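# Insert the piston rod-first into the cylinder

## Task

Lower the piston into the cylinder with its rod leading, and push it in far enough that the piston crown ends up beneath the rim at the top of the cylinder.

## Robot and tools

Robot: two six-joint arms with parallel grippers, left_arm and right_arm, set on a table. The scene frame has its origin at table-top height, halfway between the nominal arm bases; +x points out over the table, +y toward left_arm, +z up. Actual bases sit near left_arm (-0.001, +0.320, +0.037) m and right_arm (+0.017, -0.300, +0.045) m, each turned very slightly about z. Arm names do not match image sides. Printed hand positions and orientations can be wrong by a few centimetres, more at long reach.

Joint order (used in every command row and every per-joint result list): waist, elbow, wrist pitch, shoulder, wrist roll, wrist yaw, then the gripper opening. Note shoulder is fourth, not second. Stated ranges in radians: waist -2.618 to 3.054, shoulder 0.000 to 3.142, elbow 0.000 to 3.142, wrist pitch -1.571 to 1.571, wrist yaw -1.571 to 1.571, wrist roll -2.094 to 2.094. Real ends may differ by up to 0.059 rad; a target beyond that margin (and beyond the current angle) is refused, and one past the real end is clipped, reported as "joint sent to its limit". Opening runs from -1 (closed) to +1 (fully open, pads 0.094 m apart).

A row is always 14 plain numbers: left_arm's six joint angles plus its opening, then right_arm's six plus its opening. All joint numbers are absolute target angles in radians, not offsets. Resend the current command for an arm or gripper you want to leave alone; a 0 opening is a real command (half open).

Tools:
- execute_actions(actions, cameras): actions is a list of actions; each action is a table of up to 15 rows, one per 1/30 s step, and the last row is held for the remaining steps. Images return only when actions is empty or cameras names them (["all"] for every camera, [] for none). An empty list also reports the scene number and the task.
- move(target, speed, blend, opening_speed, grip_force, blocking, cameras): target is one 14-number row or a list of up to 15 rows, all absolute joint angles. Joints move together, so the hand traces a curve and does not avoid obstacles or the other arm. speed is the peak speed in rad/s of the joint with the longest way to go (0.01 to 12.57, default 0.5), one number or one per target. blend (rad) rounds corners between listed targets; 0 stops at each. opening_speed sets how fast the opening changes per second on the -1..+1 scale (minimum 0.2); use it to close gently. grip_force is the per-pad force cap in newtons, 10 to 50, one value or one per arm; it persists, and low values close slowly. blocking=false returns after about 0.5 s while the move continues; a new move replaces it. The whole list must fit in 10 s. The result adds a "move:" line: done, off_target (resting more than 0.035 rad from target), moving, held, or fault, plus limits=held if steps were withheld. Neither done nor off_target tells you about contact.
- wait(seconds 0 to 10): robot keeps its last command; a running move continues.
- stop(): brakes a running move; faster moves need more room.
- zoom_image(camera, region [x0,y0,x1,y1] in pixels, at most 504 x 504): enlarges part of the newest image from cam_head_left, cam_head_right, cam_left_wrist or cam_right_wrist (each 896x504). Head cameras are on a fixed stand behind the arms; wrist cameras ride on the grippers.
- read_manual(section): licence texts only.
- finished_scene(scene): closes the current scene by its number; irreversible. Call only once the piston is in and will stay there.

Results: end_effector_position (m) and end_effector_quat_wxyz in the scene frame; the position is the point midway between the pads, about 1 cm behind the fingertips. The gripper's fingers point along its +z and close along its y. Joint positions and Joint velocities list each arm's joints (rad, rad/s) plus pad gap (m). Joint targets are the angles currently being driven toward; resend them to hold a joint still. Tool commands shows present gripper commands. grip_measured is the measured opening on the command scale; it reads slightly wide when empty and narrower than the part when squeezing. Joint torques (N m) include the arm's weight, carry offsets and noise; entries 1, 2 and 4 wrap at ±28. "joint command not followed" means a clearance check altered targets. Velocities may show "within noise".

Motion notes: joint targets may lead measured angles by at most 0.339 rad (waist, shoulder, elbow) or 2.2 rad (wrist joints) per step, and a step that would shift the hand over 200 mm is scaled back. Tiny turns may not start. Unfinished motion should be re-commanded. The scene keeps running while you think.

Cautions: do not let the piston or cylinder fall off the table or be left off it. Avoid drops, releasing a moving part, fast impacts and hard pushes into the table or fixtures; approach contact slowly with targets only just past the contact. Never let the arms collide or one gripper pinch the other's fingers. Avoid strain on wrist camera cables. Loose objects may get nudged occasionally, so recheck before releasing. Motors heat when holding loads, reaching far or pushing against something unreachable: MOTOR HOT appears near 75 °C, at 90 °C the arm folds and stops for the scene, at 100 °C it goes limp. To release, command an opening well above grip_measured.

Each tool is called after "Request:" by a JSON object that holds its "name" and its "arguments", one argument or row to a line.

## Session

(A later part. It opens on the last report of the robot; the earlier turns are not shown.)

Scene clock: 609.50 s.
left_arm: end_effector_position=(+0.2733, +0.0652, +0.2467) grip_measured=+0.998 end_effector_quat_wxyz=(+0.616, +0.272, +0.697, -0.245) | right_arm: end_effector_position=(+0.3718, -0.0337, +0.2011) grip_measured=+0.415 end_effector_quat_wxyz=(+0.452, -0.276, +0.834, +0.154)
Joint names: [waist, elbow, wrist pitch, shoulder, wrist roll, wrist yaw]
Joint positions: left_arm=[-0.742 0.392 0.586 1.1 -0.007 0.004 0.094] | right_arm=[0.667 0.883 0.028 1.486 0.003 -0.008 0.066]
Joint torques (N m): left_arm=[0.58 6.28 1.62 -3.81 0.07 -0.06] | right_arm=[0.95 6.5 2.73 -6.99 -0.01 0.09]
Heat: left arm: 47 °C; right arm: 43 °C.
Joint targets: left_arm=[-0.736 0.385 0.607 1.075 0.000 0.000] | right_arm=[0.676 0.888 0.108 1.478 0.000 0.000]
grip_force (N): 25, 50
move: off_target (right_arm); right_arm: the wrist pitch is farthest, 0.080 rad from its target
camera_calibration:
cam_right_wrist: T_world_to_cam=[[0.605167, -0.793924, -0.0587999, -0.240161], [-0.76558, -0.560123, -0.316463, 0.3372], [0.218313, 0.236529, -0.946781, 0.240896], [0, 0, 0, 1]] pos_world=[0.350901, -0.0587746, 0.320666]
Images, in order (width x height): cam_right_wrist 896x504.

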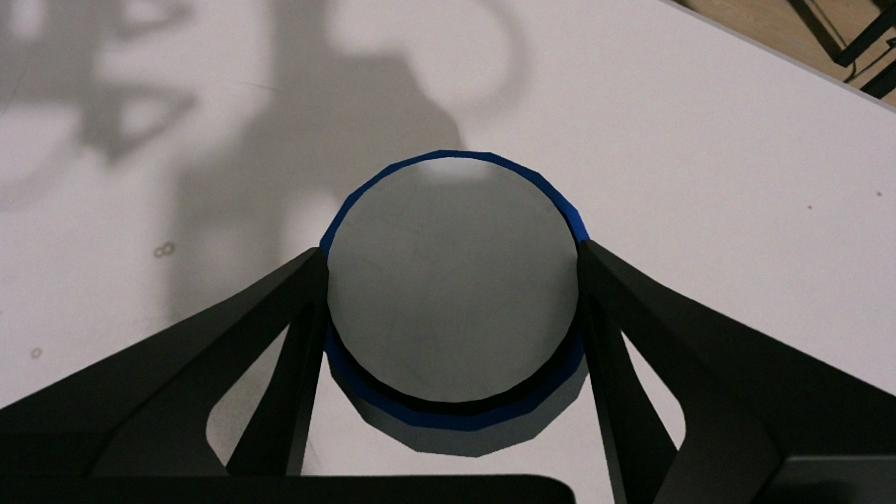

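Request:
{"name": "move", "arguments": {
  "target": [-0.736, 0.385, 0.607, 1.075, 0, 0, 1.0, 0.679, 0.888, 0.108, 1.478, 0, 0, 0.15],
  "speed": 0.05,
  "cameras": ["cam_right_wrist", "cam_left_wrist"]
}}

Request:
{"name": "zoom_image", "arguments": {
  "camera": "cam_right_wrist",
  "region": [310, 140, 600, 470]
}}

Request:
{"name": "zoom_image", "arguments": {
  "camera": "cam_left_wrist",
  "region": [370, 120, 570, 320]
}}

Scene clock: 613.50 s.
left_arm: end_effector_position=(+0.2733, +0.0652, +0.2467) grip_measured=+0.998 end_effector_quat_wxyz=(+0.616, +0.272, +0.697, -0.245) | right_arm: end_effector_position=(+0.3711, -0.0327, +0.2011) grip_measured=+0.415 end_effector_quat_wxyz=(+0.452, -0.277, +0.833, +0.155)
Joint names: [waist, elbow, wrist pitch, shoulder, wrist roll, wrist yaw]
Joint positions: left_arm=[-0.742 0.392 0.586 1.1 -0.007 0.004 0.094] | right_arm=[0.67 0.883 0.028 1.486 0.003 -0.007 0.066]
Joint torques (N m): left_arm=[0.58 6.28 1.62 -3.82 0.08 -0.06] | right_arm=[0.9 6.39 2.72 -6.89 -0.02 0.08]
Heat: left arm: 47 °C; right arm: 43 °C.
Joint targets: left_arm=[-0.736 0.385 0.607 1.075 0.000 0.000] | right_arm=[0.679 0.888 0.108 1.478 0.000 0.000]
grip_force (N): 25, 50
move: off_target (right_arm); right_arm: the wrist pitch is farthest, 0.080 rad from its target
camera_calibration:
cam_left_wrist: T_world_to_cam=[[-0.658352, -0.750615, -0.0561186, 0.244115], [-0.508775, 0.498703, -0.701743, 0.285636], [0.554726, -0.433442, -0.710217, 0.172847], [0, 0, 0, 1]] pos_world=[0.210156, 0.115708, 0.336901]
cam_right_wrist: T_world_to_cam=[[0.607119, -0.792461, -0.0584083, -0.239668], [-0.764126, -0.562083, -0.316502, 0.336619], [0.217985, 0.236786, -0.946792, 0.240945], [0, 0, 0, 1]] pos_world=[0.350204, -0.0577723, 0.320666]
Images, in order (width x height): cam_left_wrist 896x504, cam_right_wrist 896x504.

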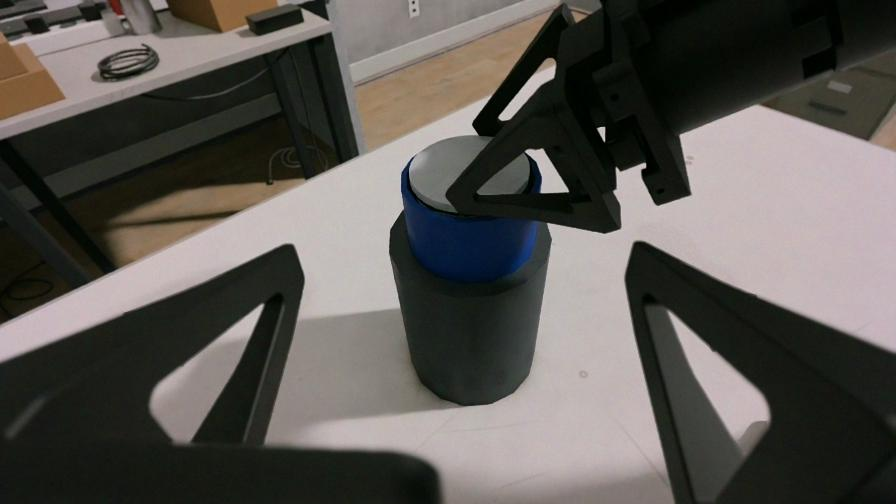

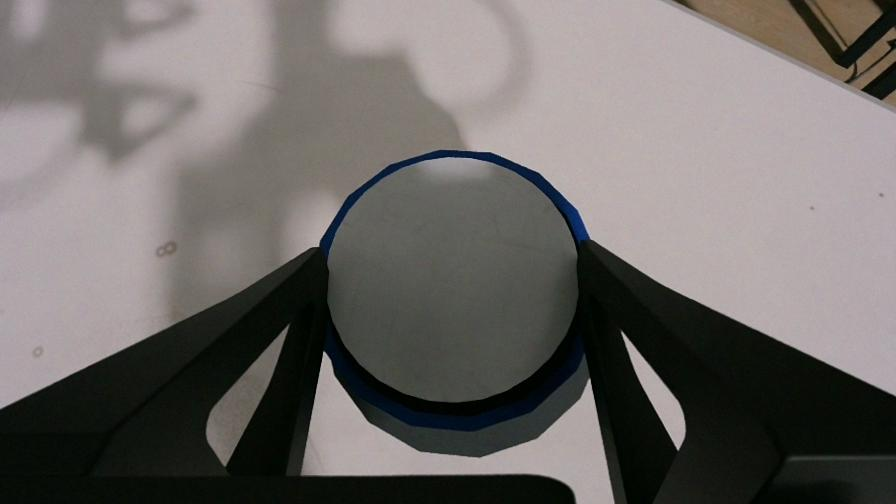

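Scaled by 1.527 from the camera's 896x504 image, which has a finer 1280x720 frame.

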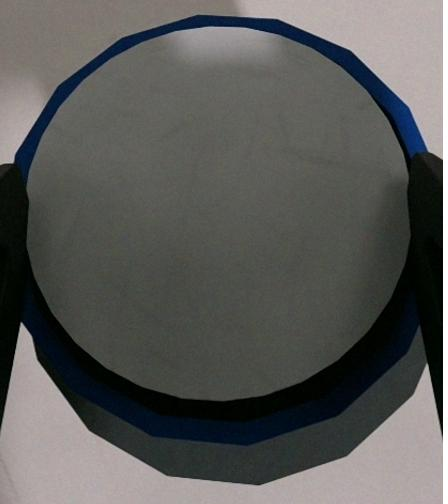

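Scaled by 2.520 from the camera's 896x504 image, which has a finer 1280x720 frame.

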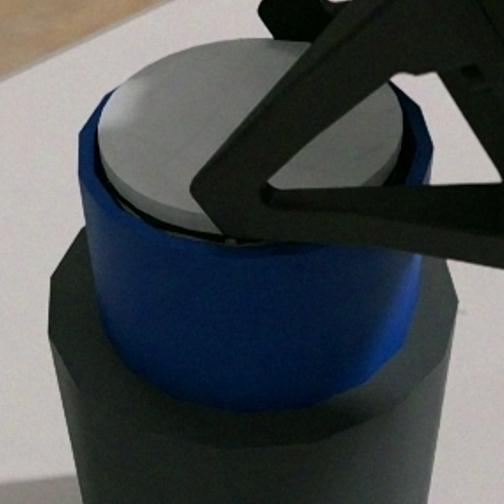

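Request:
{"name": "zoom_image", "arguments": {
  "camera": "cam_left_wrist",
  "region": [440, 260, 510, 310]
}}

Request:
{"name": "zoom_image", "arguments": {
  "camera": "cam_left_wrist",
  "region": [380, 200, 480, 310]
}}

Request:
{"name": "zoom_image", "arguments": {
  "camera": "cam_left_wrist",
  "region": [470, 200, 570, 310]
}}

Scaled by 7.200 from the camera's 896x504 image, which has a finer 1280x720 frame.

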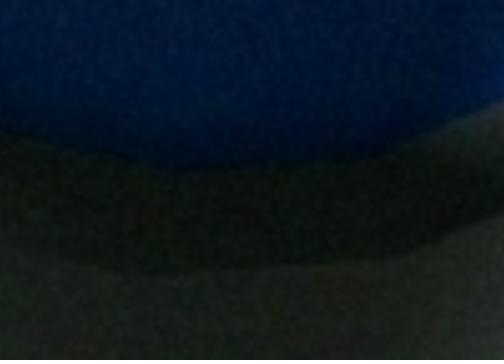

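Scaled by 4.582 from the camera's 896x504 image, which has a finer 1280x720 frame.

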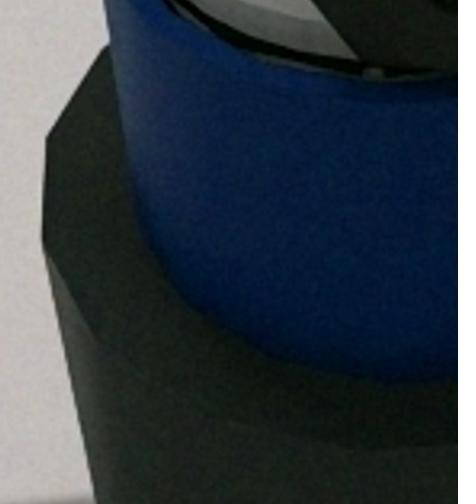

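Scaled by 4.582 from the camera's 896x504 image, which has a finer 1280x720 frame.

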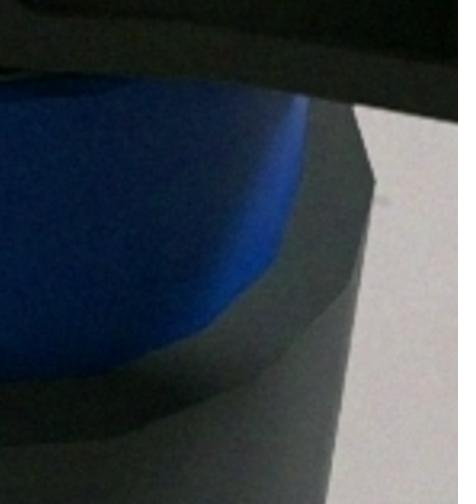

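Request:
{"name": "move", "arguments": {
  "target": [-0.736, 0.385, 0.607, 1.075, 0, 0, 1.0, 0.664, 0.949, 0.092, 1.485, 0, 0, 0.15],
  "speed": 0.06,
  "cameras": ["cam_right_wrist", "cam_left_wrist"]
}}

Request:
{"name": "zoom_image", "arguments": {
  "camera": "cam_right_wrist",
  "region": [310, 140, 600, 470]
}}

Request:
{"name": "zoom_image", "arguments": {
  "camera": "cam_left_wrist",
  "region": [380, 200, 480, 310]
}}

Request:
{"name": "zoom_image", "arguments": {
  "camera": "cam_left_wrist",
  "region": [470, 200, 570, 310]
}}

Scene clock: 626.73 s.
left_arm: end_effector_position=(+0.2733, +0.0652, +0.2467) grip_measured=+0.998 end_effector_quat_wxyz=(+0.616, +0.272, +0.697, -0.245) | right_arm: end_effector_position=(+0.3713, -0.0327, +0.1997) grip_measured=+0.415 end_effector_quat_wxyz=(+0.449, -0.278, +0.835, +0.153)
Joint names: [waist, elbow, wrist pitch, shoulder, wrist roll, wrist yaw]
Joint positions: left_arm=[-0.742 0.392 0.586 1.1 -0.007 0.004 0.094] | right_arm=[0.67 0.889 0.018 1.49 0.003 -0.006 0.066]
Joint torques (N m): left_arm=[0.58 6.28 1.63 -3.82 0.08 -0.07] | right_arm=[-0.51 10.73 2.63 -6.76 -0.03 0.07]
Heat: left arm: 47 °C; right arm: 43 °C.
Joint targets: left_arm=[-0.736 0.385 0.607 1.075 0.000 0.000] | right_arm=[0.664 0.949 0.092 1.485 0.000 0.000]
grip_force (N): 25, 50
move: off_target (right_arm); right_arm: the wrist pitch is farthest, 0.074 rad from its target
camera_calibration:
cam_left_wrist: T_world_to_cam=[[-0.658352, -0.750615, -0.0561186, 0.244115], [-0.508775, 0.498703, -0.701743, 0.285636], [0.554726, -0.433442, -0.710217, 0.172847], [0, 0, 0, 1]] pos_world=[0.210156, 0.115708, 0.336901]
cam_right_wrist: T_world_to_cam=[[0.606225, -0.793173, -0.0580391, -0.239646], [-0.766516, -0.563277, -0.3085, 0.335539], [0.212002, 0.231509, -0.949452, 0.242211], [0, 0, 0, 1]] pos_world=[0.351126, -0.0571533, 0.319573]
Images, in order (width x height): cam_left_wrist 896x504, cam_right_wrist 896x504.

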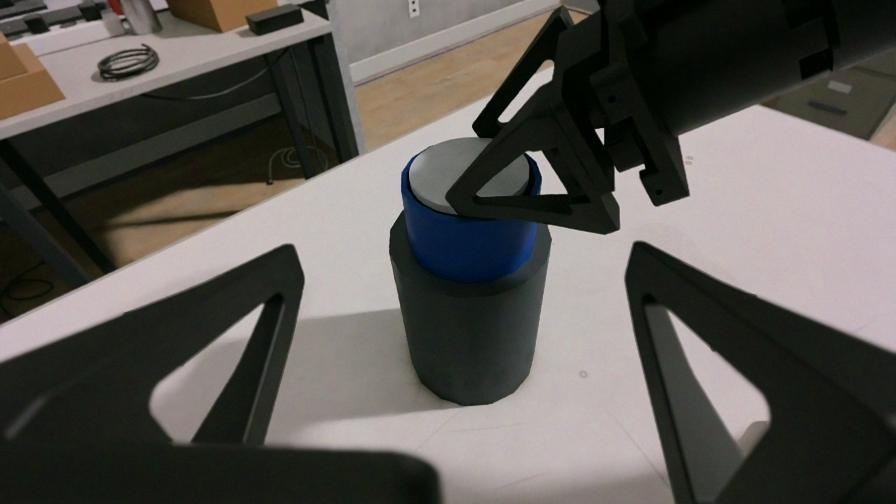

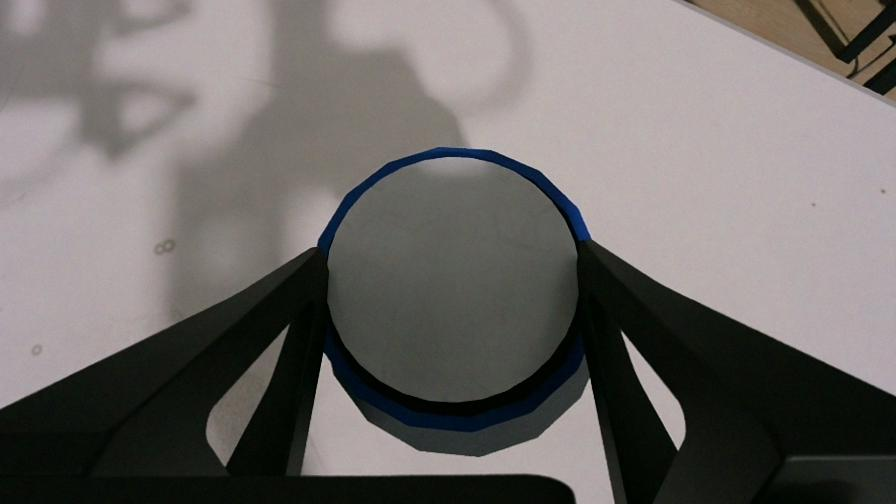

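Scaled by 1.527 from the camera's 896x504 image, which has a finer 1280x720 frame.

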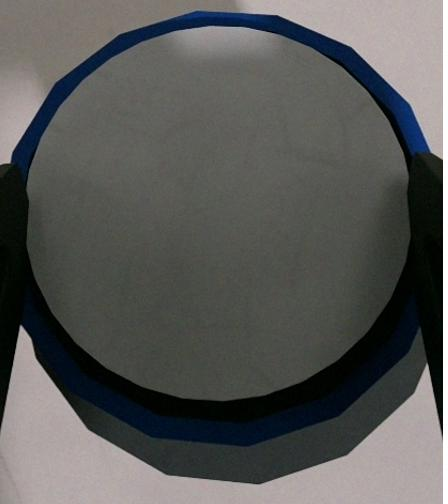

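Scaled by 4.582 from the camera's 896x504 image, which has a finer 1280x720 frame.

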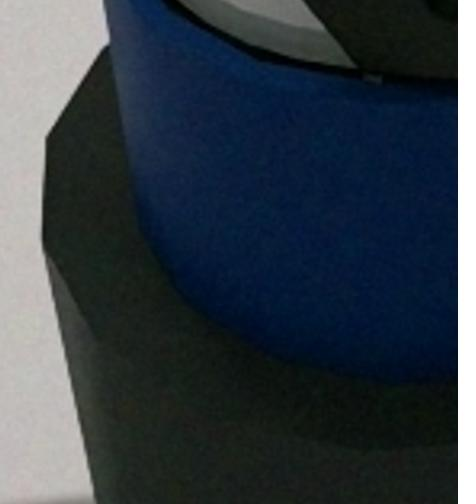

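Scaled by 4.582 from the camera's 896x504 image, which has a finer 1280x720 frame.

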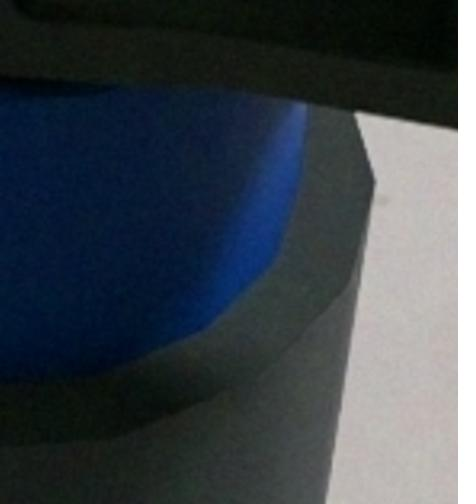

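Request:
{"name": "move", "arguments": {
  "target": [-0.736, 0.385, 0.607, 1.075, 0, 0, 1.0, 0.659, 0.956, 0.092, 1.488, 0, 0, 0.15],
  "speed": 0.06,
  "cameras": ["cam_right_wrist", "cam_left_wrist"]
}}

Request:
{"name": "zoom_image", "arguments": {
  "camera": "cam_right_wrist",
  "region": [310, 140, 600, 470]
}}

Request:
{"name": "zoom_image", "arguments": {
  "camera": "cam_left_wrist",
  "region": [380, 200, 480, 310]
}}

Request:
{"name": "zoom_image", "arguments": {
  "camera": "cam_left_wrist",
  "region": [470, 200, 570, 310]
}}

Scene clock: 629.50 s.
left_arm: end_effector_position=(+0.2733, +0.0652, +0.2467) grip_measured=+0.998 end_effector_quat_wxyz=(+0.616, +0.272, +0.697, -0.245) | right_arm: end_effector_position=(+0.3732, -0.0338, +0.1996) grip_measured=+0.415 end_effector_quat_wxyz=(+0.448, -0.276, +0.837, +0.152)
Joint names: [waist, elbow, wrist pitch, shoulder, wrist roll, wrist yaw]
Joint positions: left_arm=[-0.742 0.392 0.586 1.1 -0.007 0.004 0.094] | right_arm=[0.665 0.895 0.014 1.494 0.003 -0.006 0.066]
Joint torques (N m): left_arm=[0.58 6.28 1.63 -3.82 0.07 -0.07] | right_arm=[-0.62 10.92 2.71 -6.89 -0.02 0.07]
Heat: left arm: 47 °C; right arm: 43 °C.
Joint targets: left_arm=[-0.736 0.385 0.607 1.075 0.000 0.000] | right_arm=[0.659 0.956 0.092 1.488 0.000 0.000]
grip_force (N): 25, 50
move: off_target (right_arm); right_arm: the wrist pitch is farthest, 0.078 rad from its target
camera_calibration:
cam_left_wrist: T_world_to_cam=[[-0.658352, -0.750615, -0.0561186, 0.244115], [-0.508775, 0.498703, -0.701743, 0.285636], [0.554726, -0.433442, -0.710217, 0.172847], [0, 0, 0, 1]] pos_world=[0.210156, 0.115708, 0.336901]
cam_right_wrist: T_world_to_cam=[[0.602427, -0.796057, -0.0581004, -0.240351], [-0.769781, -0.560213, -0.305939, 0.337243], [0.210997, 0.229031, -0.950277, 0.242522], [0, 0, 0, 1]] pos_world=[0.353225, -0.0579501, 0.319675]
Images, in order (width x height): cam_left_wrist 896x504, cam_right_wrist 896x504.

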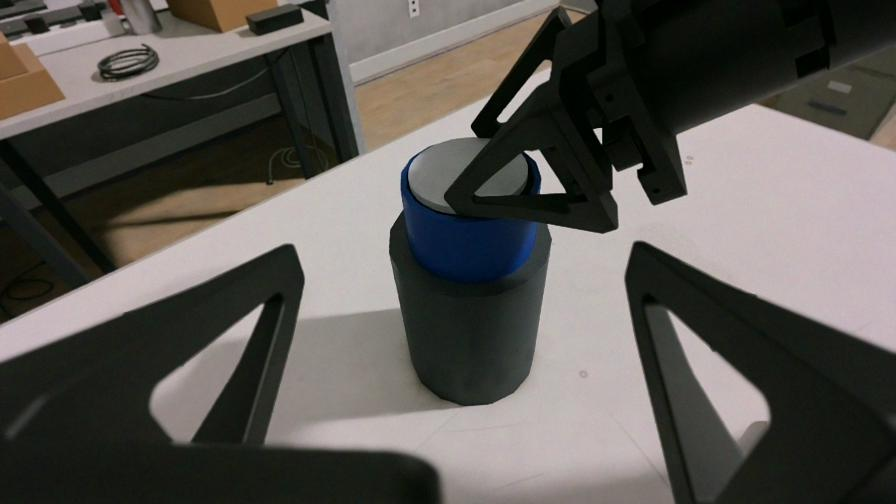

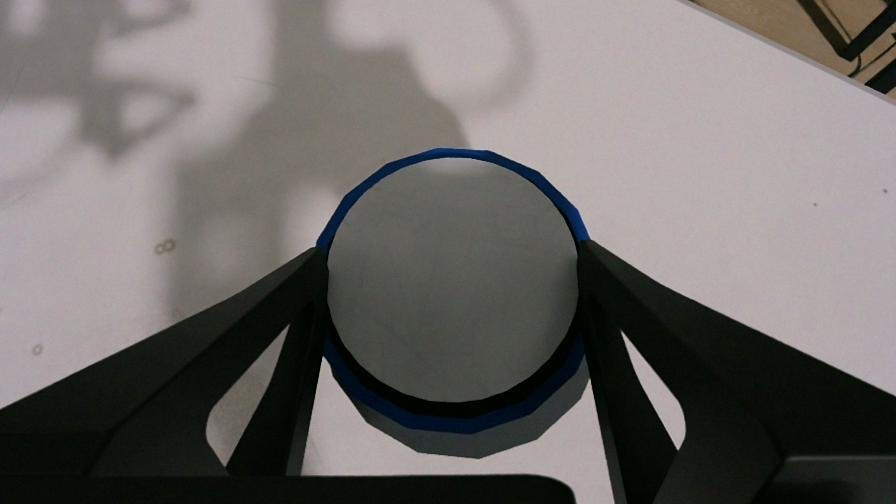

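Scaled by 1.527 from the camera's 896x504 image, which has a finer 1280x720 frame.

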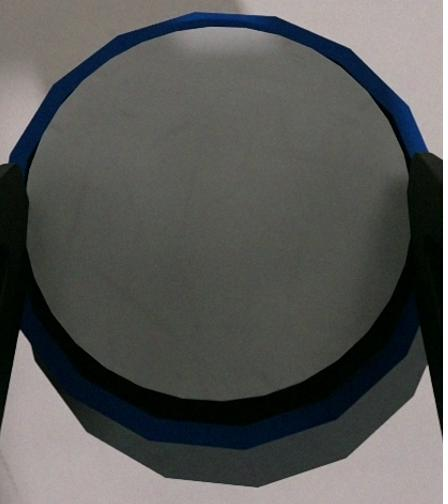

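Scaled by 4.582 from the camera's 896x504 image, which has a finer 1280x720 frame.

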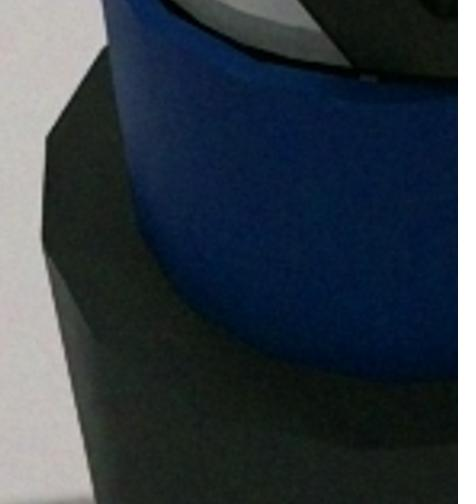

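Scaled by 4.582 from the camera's 896x504 image, which has a finer 1280x720 frame.

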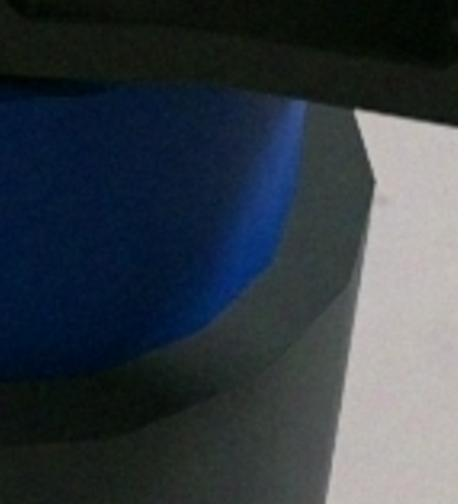

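Request:
{"name": "move", "arguments": {
  "target": [-0.736, 0.385, 0.607, 1.075, 0, 0, 1.0, 0.659, 0.956, 0.092, 1.488, 0, 0, 0.41],
  "speed": 0.06,
  "grip_force": [25, 20],
  "cameras": []
}}

Scene clock: 633.90 s.
left_arm: end_effector_position=(+0.2733, +0.0652, +0.2467) grip_measured=+0.998 end_effector_quat_wxyz=(+0.616, +0.272, +0.697, -0.245) | right_arm: end_effector_position=(+0.3732, -0.0339, +0.1996) grip_measured=+0.443 end_effector_quat_wxyz=(+0.448, -0.276, +0.837, +0.152)
Joint names: [waist, elbow, wrist pitch, shoulder, wrist roll, wrist yaw]
Joint positions: left_arm=[-0.742 0.392 0.586 1.1 -0.007 0.004 0.094] | right_arm=[0.665 0.895 0.013 1.494 0.003 -0.006 0.068]
Joint torques (N m): left_arm=[0.59 6.28 1.62 -3.82 0.07 -0.06] | right_arm=[-0.61 10.77 2.69 -6.97 -0.01 0.06]
Heat: left arm: 47 °C; right arm: 44 °C.
Joint targets: left_arm=[-0.736 0.385 0.607 1.075 0.000 0.000] | right_arm=[0.659 0.956 0.092 1.488 0.000 0.000]
grip_force (N): 25, 20
move: off_target (right_arm); right_arm: the wrist pitch is farthest, 0.079 rad from its target
No camera images: "cameras" was empty.

Request:
{"name": "execute_actions", "arguments": {
  "actions": [
    [[-0.736,0.385,0.607,1.075,0,0,1.0,0.659,0.956,0.092,1.488,0,0,0.440],[-0.736,0.385,0.607,1.075,0,0,1.0,0.659,0.956,0.092,1.488,0,0,0.441],[-0.736,0.385,0.607,1.075,0,0,1.0,0.659,0.956,0.092,1.488,0,0,0.442],[-0.736,0.385,0.607,1.075,0,0,1.0,0.659,0.956,0.092,1.488,0,0,0.443],[-0.736,0.385,0.607,1.075,0,0,1.0,0.659,0.956,0.092,1.488,0,0,0.444],[-0.736,0.385,0.607,1.075,0,0,1.0,0.659,0.956,0.092,1.488,0,0,0.445],[-0.736,0.385,0.607,1.075,0,0,1.0,0.659,0.956,0.092,1.488,0,0,0.446],[-0.736,0.385,0.607,1.075,0,0,1.0,0.659,0.956,0.092,1.488,0,0,0.447],[-0.736,0.385,0.607,1.075,0,0,1.0,0.659,0.956,0.092,1.488,0,0,0.448],[-0.736,0.385,0.607,1.075,0,0,1.0,0.659,0.956,0.092,1.488,0,0,0.449],[-0.736,0.385,0.607,1.075,0,0,1.0,0.659,0.956,0.092,1.488,0,0,0.450],[-0.736,0.385,0.607,1.075,0,0,1.0,0.659,0.956,0.092,1.488,0,0,0.451],[-0.736,0.385,0.607,1.075,0,0,1.0,0.659,0.956,0.092,1.488,0,0,0.451],[-0.736,0.385,0.607,1.075,0,0,1.0,0.659,0.956,0.092,1.488,0,0,0.452],[-0.736,0.385,0.607,1.075,0,0,1.0,0.659,0.956,0.092,1.488,0,0,0.452]]
  ],
  "cameras": []
}}

Scene clock: 635.97 s.
left_arm: end_effector_position=(+0.2733, +0.0652, +0.2467) grip_measured=+0.998 end_effector_quat_wxyz=(+0.616, +0.272, +0.697, -0.245) | right_arm: end_effector_position=(+0.3732, -0.0339, +0.1996) grip_measured=+0.457 end_effector_quat_wxyz=(+0.448, -0.276, +0.837, +0.152)
Joint names: [waist, elbow, wrist pitch, shoulder, wrist roll, wrist yaw]
Joint positions: left_arm=[-0.742 0.392 0.586 1.1 -0.007 0.004 0.094] | right_arm=[0.665 0.895 0.013 1.494 0.003 -0.006 0.068]
Joint torques (N m): left_arm=[0.58 6.3 1.62 -3.81 0.07 -0.07] | right_arm=[-0.58 10.8 2.68 -6.97 -0.02 0.08]
Heat: left arm: 47 °C; right arm: 44 °C.
Joint targets: left_arm=[-0.736 0.385 0.607 1.075 0.000 0.000] | right_arm=[0.659 0.956 0.092 1.488 0.000 0.000]
grip_force (N): 25, 20
No camera images: "cameras" was empty.

Request:
{"name": "execute_actions", "arguments": {
  "actions": [
    [[-0.736,0.385,0.607,1.075,0,0,1.0,0.659,0.956,0.092,1.488,0,0,0.453]],
    [[-0.736,0.385,0.607,1.075,0,0,1.0,0.659,0.956,0.092,1.488,0,0,0.454]],
    [[-0.736,0.385,0.607,1.075,0,0,1.0,0.659,0.956,0.092,1.488,0,0,0.455]],
    [[-0.736,0.385,0.607,1.075,0,0,1.0,0.659,0.956,0.092,1.488,0,0,0.456]]
  ],
  "cameras": []
}}

Scene clock: 638.97 s.
left_arm: end_effector_position=(+0.2733, +0.0652, +0.2467) grip_measured=+0.998 end_effector_quat_wxyz=(+0.616, +0.272, +0.697, -0.245) | right_arm: end_effector_position=(+0.3732, -0.0339, +0.1996) grip_measured=+0.460 end_effector_quat_wxyz=(+0.448, -0.276, +0.837, +0.152)
Joint names: [waist, elbow, wrist pitch, shoulder, wrist roll, wrist yaw]
Joint positions: left_arm=[-0.742 0.392 0.586 1.1 -0.007 0.004 0.094] | right_arm=[0.665 0.895 0.013 1.494 0.003 -0.006 0.069]
Joint torques (N m): left_arm=[0.58 6.27 1.63 -3.82 0.07 -0.07] | right_arm=[-0.66 10.85 2.67 -6.79 -0.01 0.07]
Heat: left arm: 47 °C; right arm: 44 °C.
Joint targets: left_arm=[-0.736 0.385 0.607 1.075 0.000 0.000] | right_arm=[0.659 0.956 0.092 1.488 0.000 0.000]
grip_force (N): 25, 20
No camera images: "cameras" was empty.

Request:
{"name": "execute_actions", "arguments": {
  "actions": [
    [[-0.736,0.385,0.607,1.075,0,0,1.0,0.659,0.956,0.092,1.488,0,0,0.457]],
    [[-0.736,0.385,0.607,1.075,0,0,1.0,0.659,0.956,0.092,1.488,0,0,0.458]],
    [[-0.736,0.385,0.607,1.075,0,0,1.0,0.659,0.956,0.092,1.488,0,0,0.459]],
    [[-0.736,0.385,0.607,1.075,0,0,1.0,0.659,0.956,0.092,1.488,0,0,0.460]]
  ],
  "cameras": []
}}

Scene clock: 642.03 s.
left_arm: end_effector_position=(+0.2733, +0.0652, +0.2467) grip_measured=+0.998 end_effector_quat_wxyz=(+0.616, +0.272, +0.697, -0.245) | right_arm: end_effector_position=(+0.3732, -0.0339, +0.1996) grip_measured=+0.463 end_effector_quat_wxyz=(+0.448, -0.276, +0.837, +0.152)
Joint names: [waist, elbow, wrist pitch, shoulder, wrist roll, wrist yaw]
Joint positions: left_arm=[-0.742 0.392 0.586 1.1 -0.007 0.004 0.094] | right_arm=[0.665 0.895 0.013 1.494 0.003 -0.006 0.069]
Joint torques (N m): left_arm=[0.59 6.28 1.62 -3.82 0.07 -0.07] | right_arm=[-0.57 10.89 2.66 -6.95 0 0.07]
Heat: left arm: 48 °C; right arm: 45 °C.
Joint targets: left_arm=[-0.736 0.385 0.607 1.075 0.000 0.000] | right_arm=[0.659 0.956 0.092 1.488 0.000 0.000]
grip_force (N): 25, 20
No camera images: "cameras" was empty.

Request:
{"name": "execute_actions", "arguments": {
  "actions": [
    [[-0.736,0.385,0.607,1.075,0,0,1.0,0.659,0.956,0.092,1.488,0,0,0.461]],
    [[-0.736,0.385,0.607,1.075,0,0,1.0,0.659,0.956,0.092,1.488,0,0,0.462]],
    [[-0.736,0.385,0.607,1.075,0,0,1.0,0.659,0.956,0.092,1.488,0,0,0.463]],
    [[-0.736,0.385,0.607,1.075,0,0,1.0,0.659,0.956,0.092,1.488,0,0,0.464]],
    [[-0.736,0.385,0.607,1.075,0,0,1.0,0.659,0.956,0.092,1.488,0,0,0.465]]
  ],
  "cameras": ["cam_left_wrist"]
}}

Scene clock: 645.20 s.
left_arm: end_effector_position=(+0.2733, +0.0652, +0.2467) grip_measured=+0.998 end_effector_quat_wxyz=(+0.616, +0.272, +0.697, -0.245) | right_arm: end_effector_position=(+0.3732, -0.0339, +0.1996) grip_measured=+0.467 end_effector_quat_wxyz=(+0.448, -0.276, +0.837, +0.152)
Joint names: [waist, elbow, wrist pitch, shoulder, wrist roll, wrist yaw]
Joint positions: left_arm=[-0.742 0.392 0.586 1.1 -0.007 0.004 0.094] | right_arm=[0.665 0.895 0.013 1.494 0.003 -0.006 0.069]
Joint torques (N m): left_arm=[0.58 6.3 1.62 -3.82 0.07 -0.06] | right_arm=[-0.57 10.86 2.68 -6.93 0 0.04]
Heat: left arm: 48 °C; right arm: 45 °C.
Joint targets: left_arm=[-0.736 0.385 0.607 1.075 0.000 0.000] | right_arm=[0.659 0.956 0.092 1.488 0.000 0.000]
grip_force (N): 25, 20
camera_calibration:
cam_left_wrist: T_world_to_cam=[[-0.658352, -0.750615, -0.0561186, 0.244115], [-0.508775, 0.498703, -0.701743, 0.285636], [0.554726, -0.433442, -0.710217, 0.172847], [0, 0, 0, 1]] pos_world=[0.210156, 0.115708, 0.336901]
Images, in order (width x height): cam_left_wrist 896x504.

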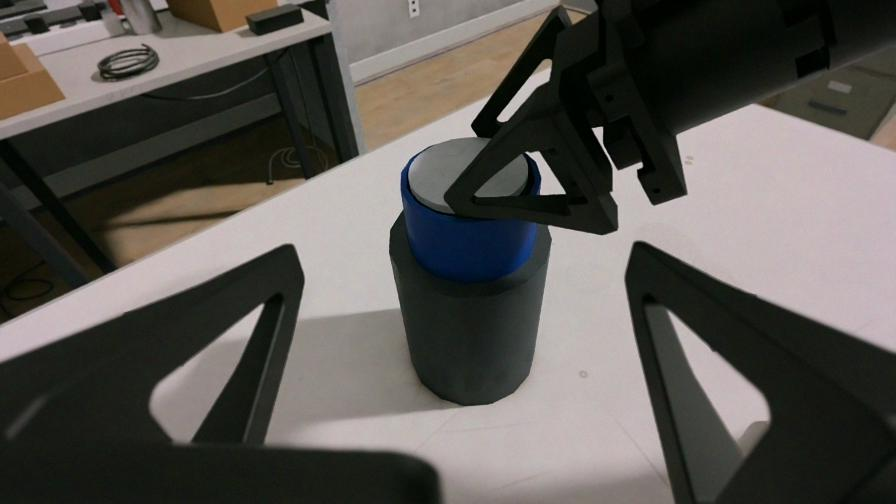

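Request:
{"name": "execute_actions", "arguments": {
  "actions": [
    [[-0.736,0.385,0.607,1.075,0,0,1.0,0.659,0.956,0.092,1.488,0,0,0.467]],
    [[-0.736,0.385,0.607,1.075,0,0,1.0,0.659,0.956,0.092,1.488,0,0,0.469]],
    [[-0.736,0.385,0.607,1.075,0,0,1.0,0.659,0.956,0.092,1.488,0,0,0.471]],
    [[-0.736,0.385,0.607,1.075,0,0,1.0,0.659,0.956,0.092,1.488,0,0,0.473]],
    [[-0.736,0.385,0.607,1.075,0,0,1.0,0.659,0.956,0.092,1.488,0,0,0.475]]
  ],
  "cameras": ["cam_left_wrist", "cam_right_wrist"]
}}

Scene clock: 648.50 s.
left_arm: end_effector_position=(+0.2733, +0.0652, +0.2467) grip_measured=+0.998 end_effector_quat_wxyz=(+0.616, +0.272, +0.697, -0.245) | right_arm: end_effector_position=(+0.3732, -0.0339, +0.1996) grip_measured=+0.475 end_effector_quat_wxyz=(+0.448, -0.276, +0.837, +0.152)
Joint names: [waist, elbow, wrist pitch, shoulder, wrist roll, wrist yaw]
Joint positions: left_arm=[-0.742 0.392 0.586 1.1 -0.007 0.004 0.094] | right_arm=[0.665 0.895 0.013 1.494 0.003 -0.006 0.069]
Joint torques (N m): left_arm=[0.59 6.28 1.62 -3.82 0.07 -0.06] | right_arm=[-0.58 10.85 2.68 -7.04 -0.02 0.07]
Heat: left arm: 48 °C; right arm: 45 °C.
Joint targets: left_arm=[-0.736 0.385 0.607 1.075 0.000 0.000] | right_arm=[0.659 0.956 0.092 1.488 0.000 0.000]
grip_force (N): 25, 20
camera_calibration:
cam_left_wrist: T_world_to_cam=[[-0.658352, -0.750615, -0.0561186, 0.244115], [-0.508775, 0.498703, -0.701743, 0.285636], [0.554726, -0.433442, -0.710217, 0.172847], [0, 0, 0, 1]] pos_world=[0.210156, 0.115708, 0.336901]
cam_right_wrist: T_world_to_cam=[[0.602432, -0.796052, -0.0581145, -0.240354], [-0.769858, -0.5603, -0.305585, 0.337122], [0.2107, 0.228834, -0.95039, 0.242557], [0, 0, 0, 1]] pos_world=[0.353227, -0.0579494, 0.319575]
Images, in order (width x height): cam_left_wrist 896x504, cam_right_wrist 896x504.

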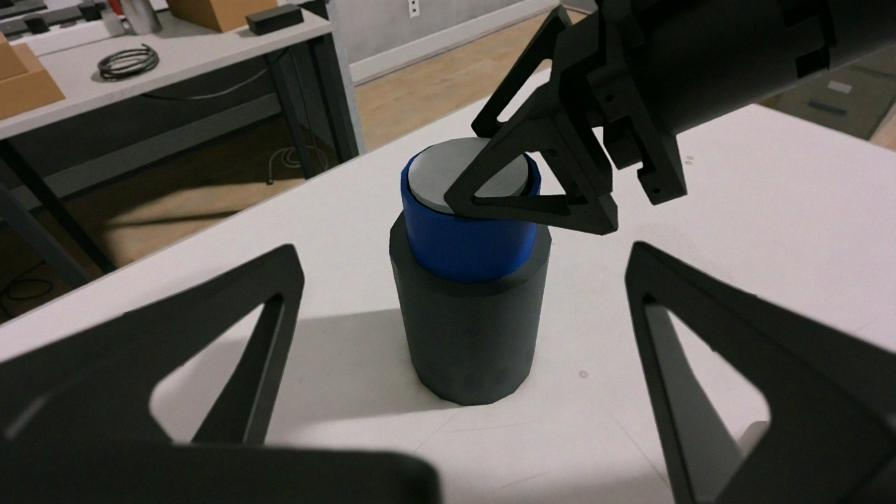

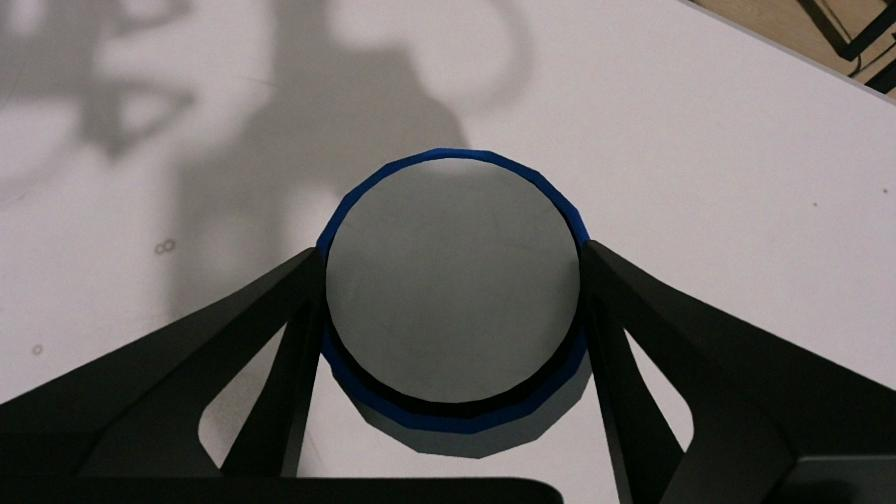

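Request:
{"name": "move", "arguments": {
  "target": [-0.736, 0.385, 0.607, 1.075, 0, 0, 1.0, 0.659, 0.956, 0.092, 1.488, 0, 0, 0.60],
  "speed": 0.06,
  "opening_speed": 0.2,
  "cameras": ["cam_left_wrist", "cam_right_wrist"]
}}

Request:
{"name": "zoom_image", "arguments": {
  "camera": "cam_left_wrist",
  "region": [370, 120, 570, 320]
}}

Scene clock: 650.03 s.
left_arm: end_effector_position=(+0.2733, +0.0652, +0.2467) grip_measured=+0.998 end_effector_quat_wxyz=(+0.616, +0.272, +0.697, -0.245) | right_arm: end_effector_position=(+0.3850, -0.0251, +0.2273) grip_measured=+0.598 end_effector_quat_wxyz=(+0.487, -0.269, +0.815, +0.164)
Joint names: [waist, elbow, wrist pitch, shoulder, wrist roll, wrist yaw]
Joint positions: left_arm=[-0.742 0.392 0.586 1.1 -0.007 0.004 0.094] | right_arm=[0.665 0.926 0.076 1.494 0.003 -0.006 0.075]
Joint torques (N m): left_arm=[0.58 6.27 1.62 -3.84 0.07 -0.07] | right_arm=[-0.57 8.39 1.97 -7.08 -0.02 0.06]
Heat: left arm: 48 °C; right arm: 45 °C.
Joint targets: left_arm=[-0.736 0.385 0.607 1.075 0.000 0.000] | right_arm=[0.659 0.956 0.092 1.488 0.000 0.000]
grip_force (N): 25, 20
move: done
camera_calibration:
cam_left_wrist: T_world_to_cam=[[-0.658352, -0.750615, -0.0561186, 0.244115], [-0.508775, 0.498703, -0.701743, 0.285636], [0.554726, -0.433442, -0.710217, 0.172847], [0, 0, 0, 1]] pos_world=[0.210156, 0.115708, 0.336901]
cam_right_wrist: T_world_to_cam=[[0.606787, -0.79283, -0.0568349, -0.240845], [-0.743338, -0.540675, -0.393851, 0.369994], [0.281528, 0.281231, -0.917415, 0.230933], [0, 0, 0, 1]] pos_world=[0.356158, -0.0558477, 0.343895]
Images, in order (width x height): cam_left_wrist 896x504, cam_right_wrist 896x504.

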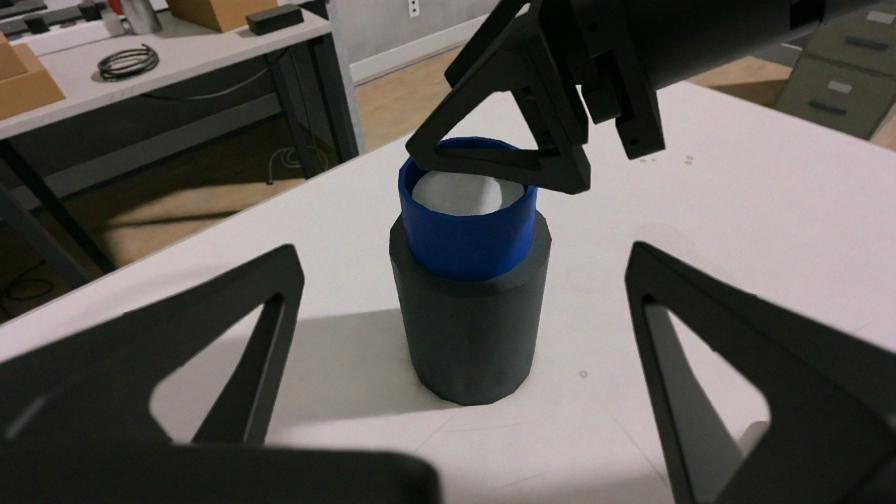

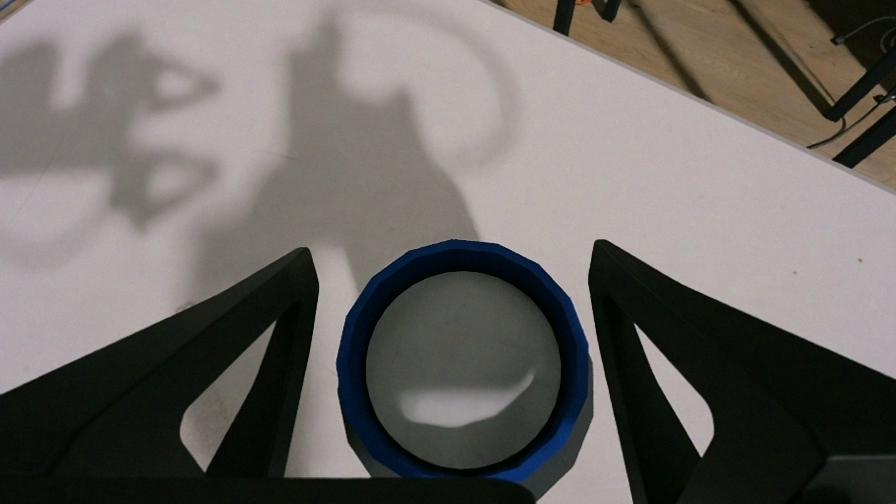

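Scaled by 2.520 from the camera's 896x504 image, which has a finer 1280x720 frame.

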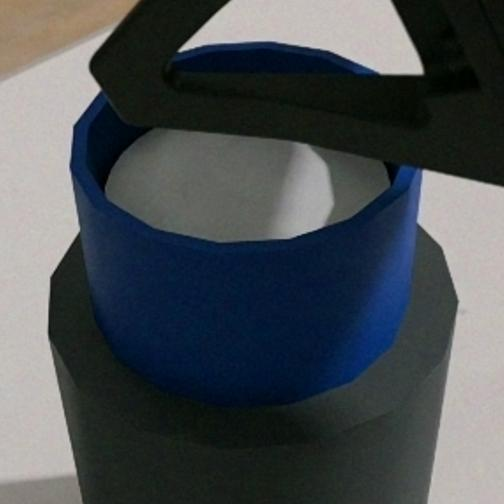

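Request:
{"name": "move", "arguments": {
  "target": [
    [-0.736, 0.385, 0.607, 1.075, 0, 0, 1.0, 0.659, 1.30, -0.30, 1.488, 0, 0, 0.60],
    [-0.736, 0.385, 0.607, 1.075, 0, 0, 1.0, 0.659, 2.00, -1.26, 1.965, 0, 0, -0.9]
  ],
  "speed": [0.5, 0.8],
  "blend": [0.05, 0],
  "grip_force": [25, 50],
  "cameras": ["cam_left_wrist", "cam_right_wrist"]
}}

Request:
{"name": "zoom_image", "arguments": {
  "camera": "cam_left_wrist",
  "region": [370, 120, 570, 320]
}}

Scene clock: 656.87 s.
left_arm: end_effector_position=(+0.2733, +0.0652, +0.2467) grip_measured=+0.998 end_effector_quat_wxyz=(+0.616, +0.272, +0.697, -0.245) | right_arm: end_effector_position=(+0.3717, -0.0349, +0.2344) grip_measured=-0.898 end_effector_quat_wxyz=(+0.154, -0.309, +0.937, +0.054)
Joint names: [waist, elbow, wrist pitch, shoulder, wrist roll, wrist yaw]
Joint positions: left_arm=[-0.742 0.392 0.586 1.1 -0.007 0.004 0.094] | right_arm=[0.665 1.967 -1.257 1.953 0.002 -0.006 0.005]
Joint torques (N m): left_arm=[0.58 6.28 1.62 -3.82 0.07 -0.06] | right_arm=[-0.59 7.98 0.8 -9.07 -0.01 0.06]
Heat: left arm: 48 °C; right arm: 44 °C.
Joint targets: left_arm=[-0.736 0.385 0.607 1.075 0.000 0.000] | right_arm=[0.659 2.000 -1.260 1.965 0.000 0.000]
grip_force (N): 25, 50
move: done
camera_calibration:
cam_left_wrist: T_world_to_cam=[[-0.658352, -0.750615, -0.0561186, 0.244115], [-0.508775, 0.498703, -0.701743, 0.285636], [0.554726, -0.433442, -0.710217, 0.172847], [0, 0, 0, 1]] pos_world=[0.210156, 0.115708, 0.336901]
cam_right_wrist: T_world_to_cam=[[0.573033, -0.817887, -0.051906, -0.229717], [-0.759755, -0.553914, 0.340515, 0.191097], [-0.307254, -0.15569, -0.938805, 0.452638], [0, 0, 0, 1]] pos_world=[0.415897, -0.0115603, 0.347944]
Images, in order (width x height): cam_left_wrist 896x504, cam_right_wrist 896x504.

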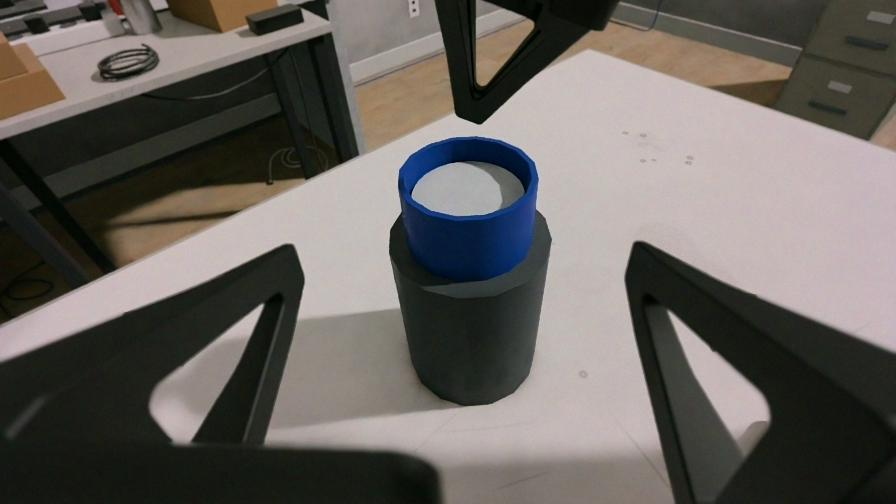

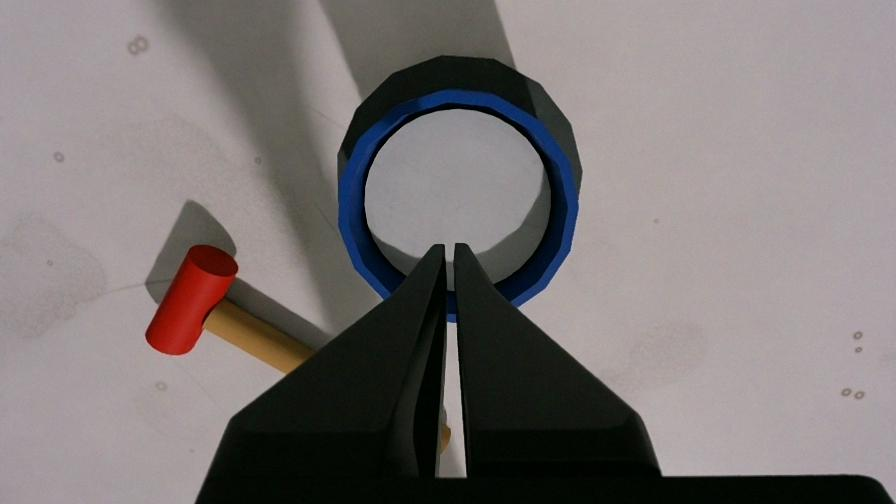

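Scaled by 2.520 from the camera's 896x504 image, which has a finer 1280x720 frame.

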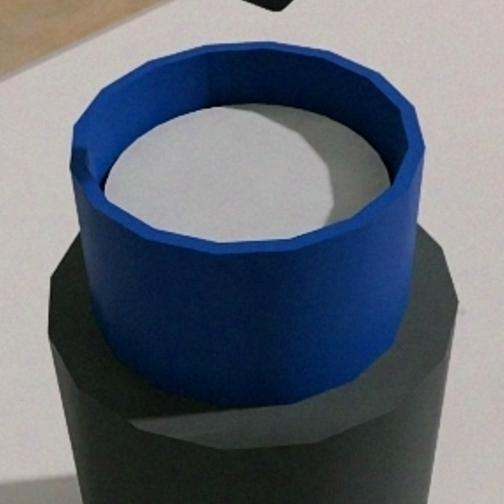

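Request:
{"name": "move", "arguments": {
  "target": [-0.736, 0.385, 0.607, 1.075, 0, 0, 1.0, 0.659, 2.022, -1.300, 2.062, 0, 0, -1.0],
  "speed": 0.25,
  "cameras": ["cam_left_wrist", "cam_right_wrist"]
}}

Request:
{"name": "zoom_image", "arguments": {
  "camera": "cam_left_wrist",
  "region": [370, 60, 570, 310]
}}

Scene clock: 661.07 s.
left_arm: end_effector_position=(+0.2733, +0.0652, +0.2467) grip_measured=+0.998 end_effector_quat_wxyz=(+0.616, +0.272, +0.697, -0.245) | right_arm: end_effector_position=(+0.3717, -0.0349, +0.1962) grip_measured=-0.980 end_effector_quat_wxyz=(+0.098, -0.311, +0.945, +0.036)
Joint names: [waist, elbow, wrist pitch, shoulder, wrist roll, wrist yaw]
Joint positions: left_arm=[-0.742 0.392 0.586 1.1 -0.007 0.004 0.094] | right_arm=[0.665 1.99 -1.297 2.054 0.002 -0.006 0.001]
Joint torques (N m): left_arm=[0.58 6.28 1.63 -3.82 0.07 -0.07] | right_arm=[-0.64 7.92 0.56 -10.11 -0.01 0.05]
Heat: left arm: 48 °C; right arm: 43 °C.
Joint targets: left_arm=[-0.736 0.385 0.607 1.075 0.000 0.000] | right_arm=[0.659 2.022 -1.300 2.062 0.000 0.000]
grip_force (N): 25, 50
move: done
camera_calibration:
cam_left_wrist: T_world_to_cam=[[-0.658352, -0.750615, -0.0561186, 0.244115], [-0.508775, 0.498703, -0.701743, 0.285636], [0.554726, -0.433442, -0.710217, 0.172847], [0, 0, 0, 1]] pos_world=[0.210156, 0.115708, 0.336901]
cam_right_wrist: T_world_to_cam=[[0.568277, -0.821405, -0.0485381, -0.230612], [-0.722473, -0.526326, 0.448346, 0.17011], [-0.39382, -0.219717, -0.892541, 0.437615], [0, 0, 0, 1]] pos_world=[0.426293, -0.00374105, 0.303127]
Images, in order (width x height): cam_left_wrist 896x504, cam_right_wrist 896x504.

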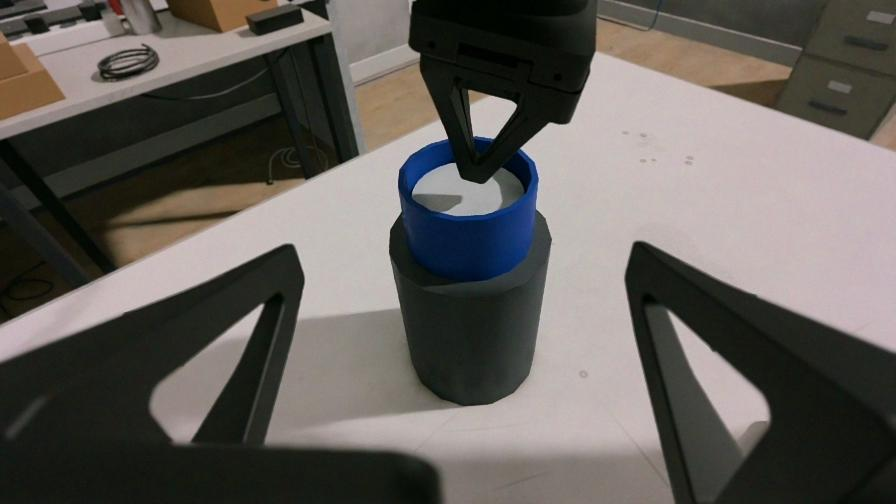

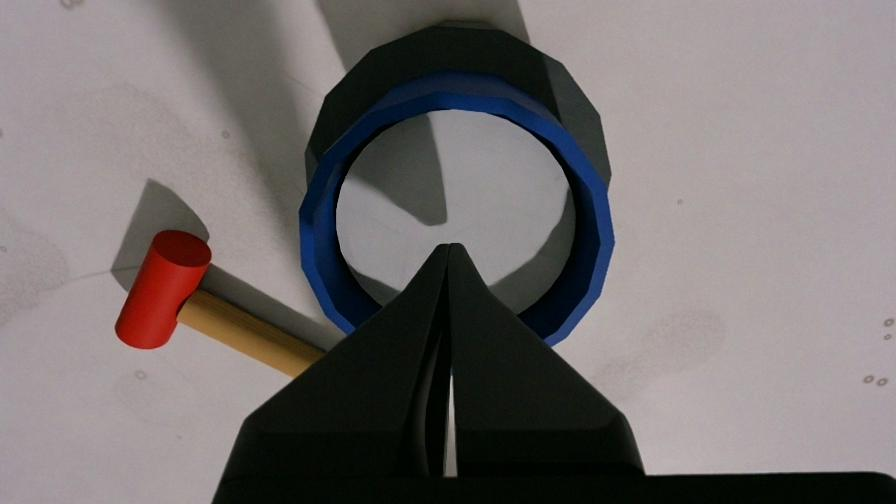

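Scaled by 2.016 from the camera's 896x504 image, which has a finer 1280x720 frame.

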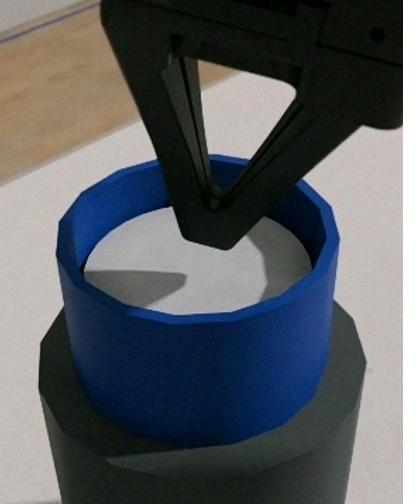

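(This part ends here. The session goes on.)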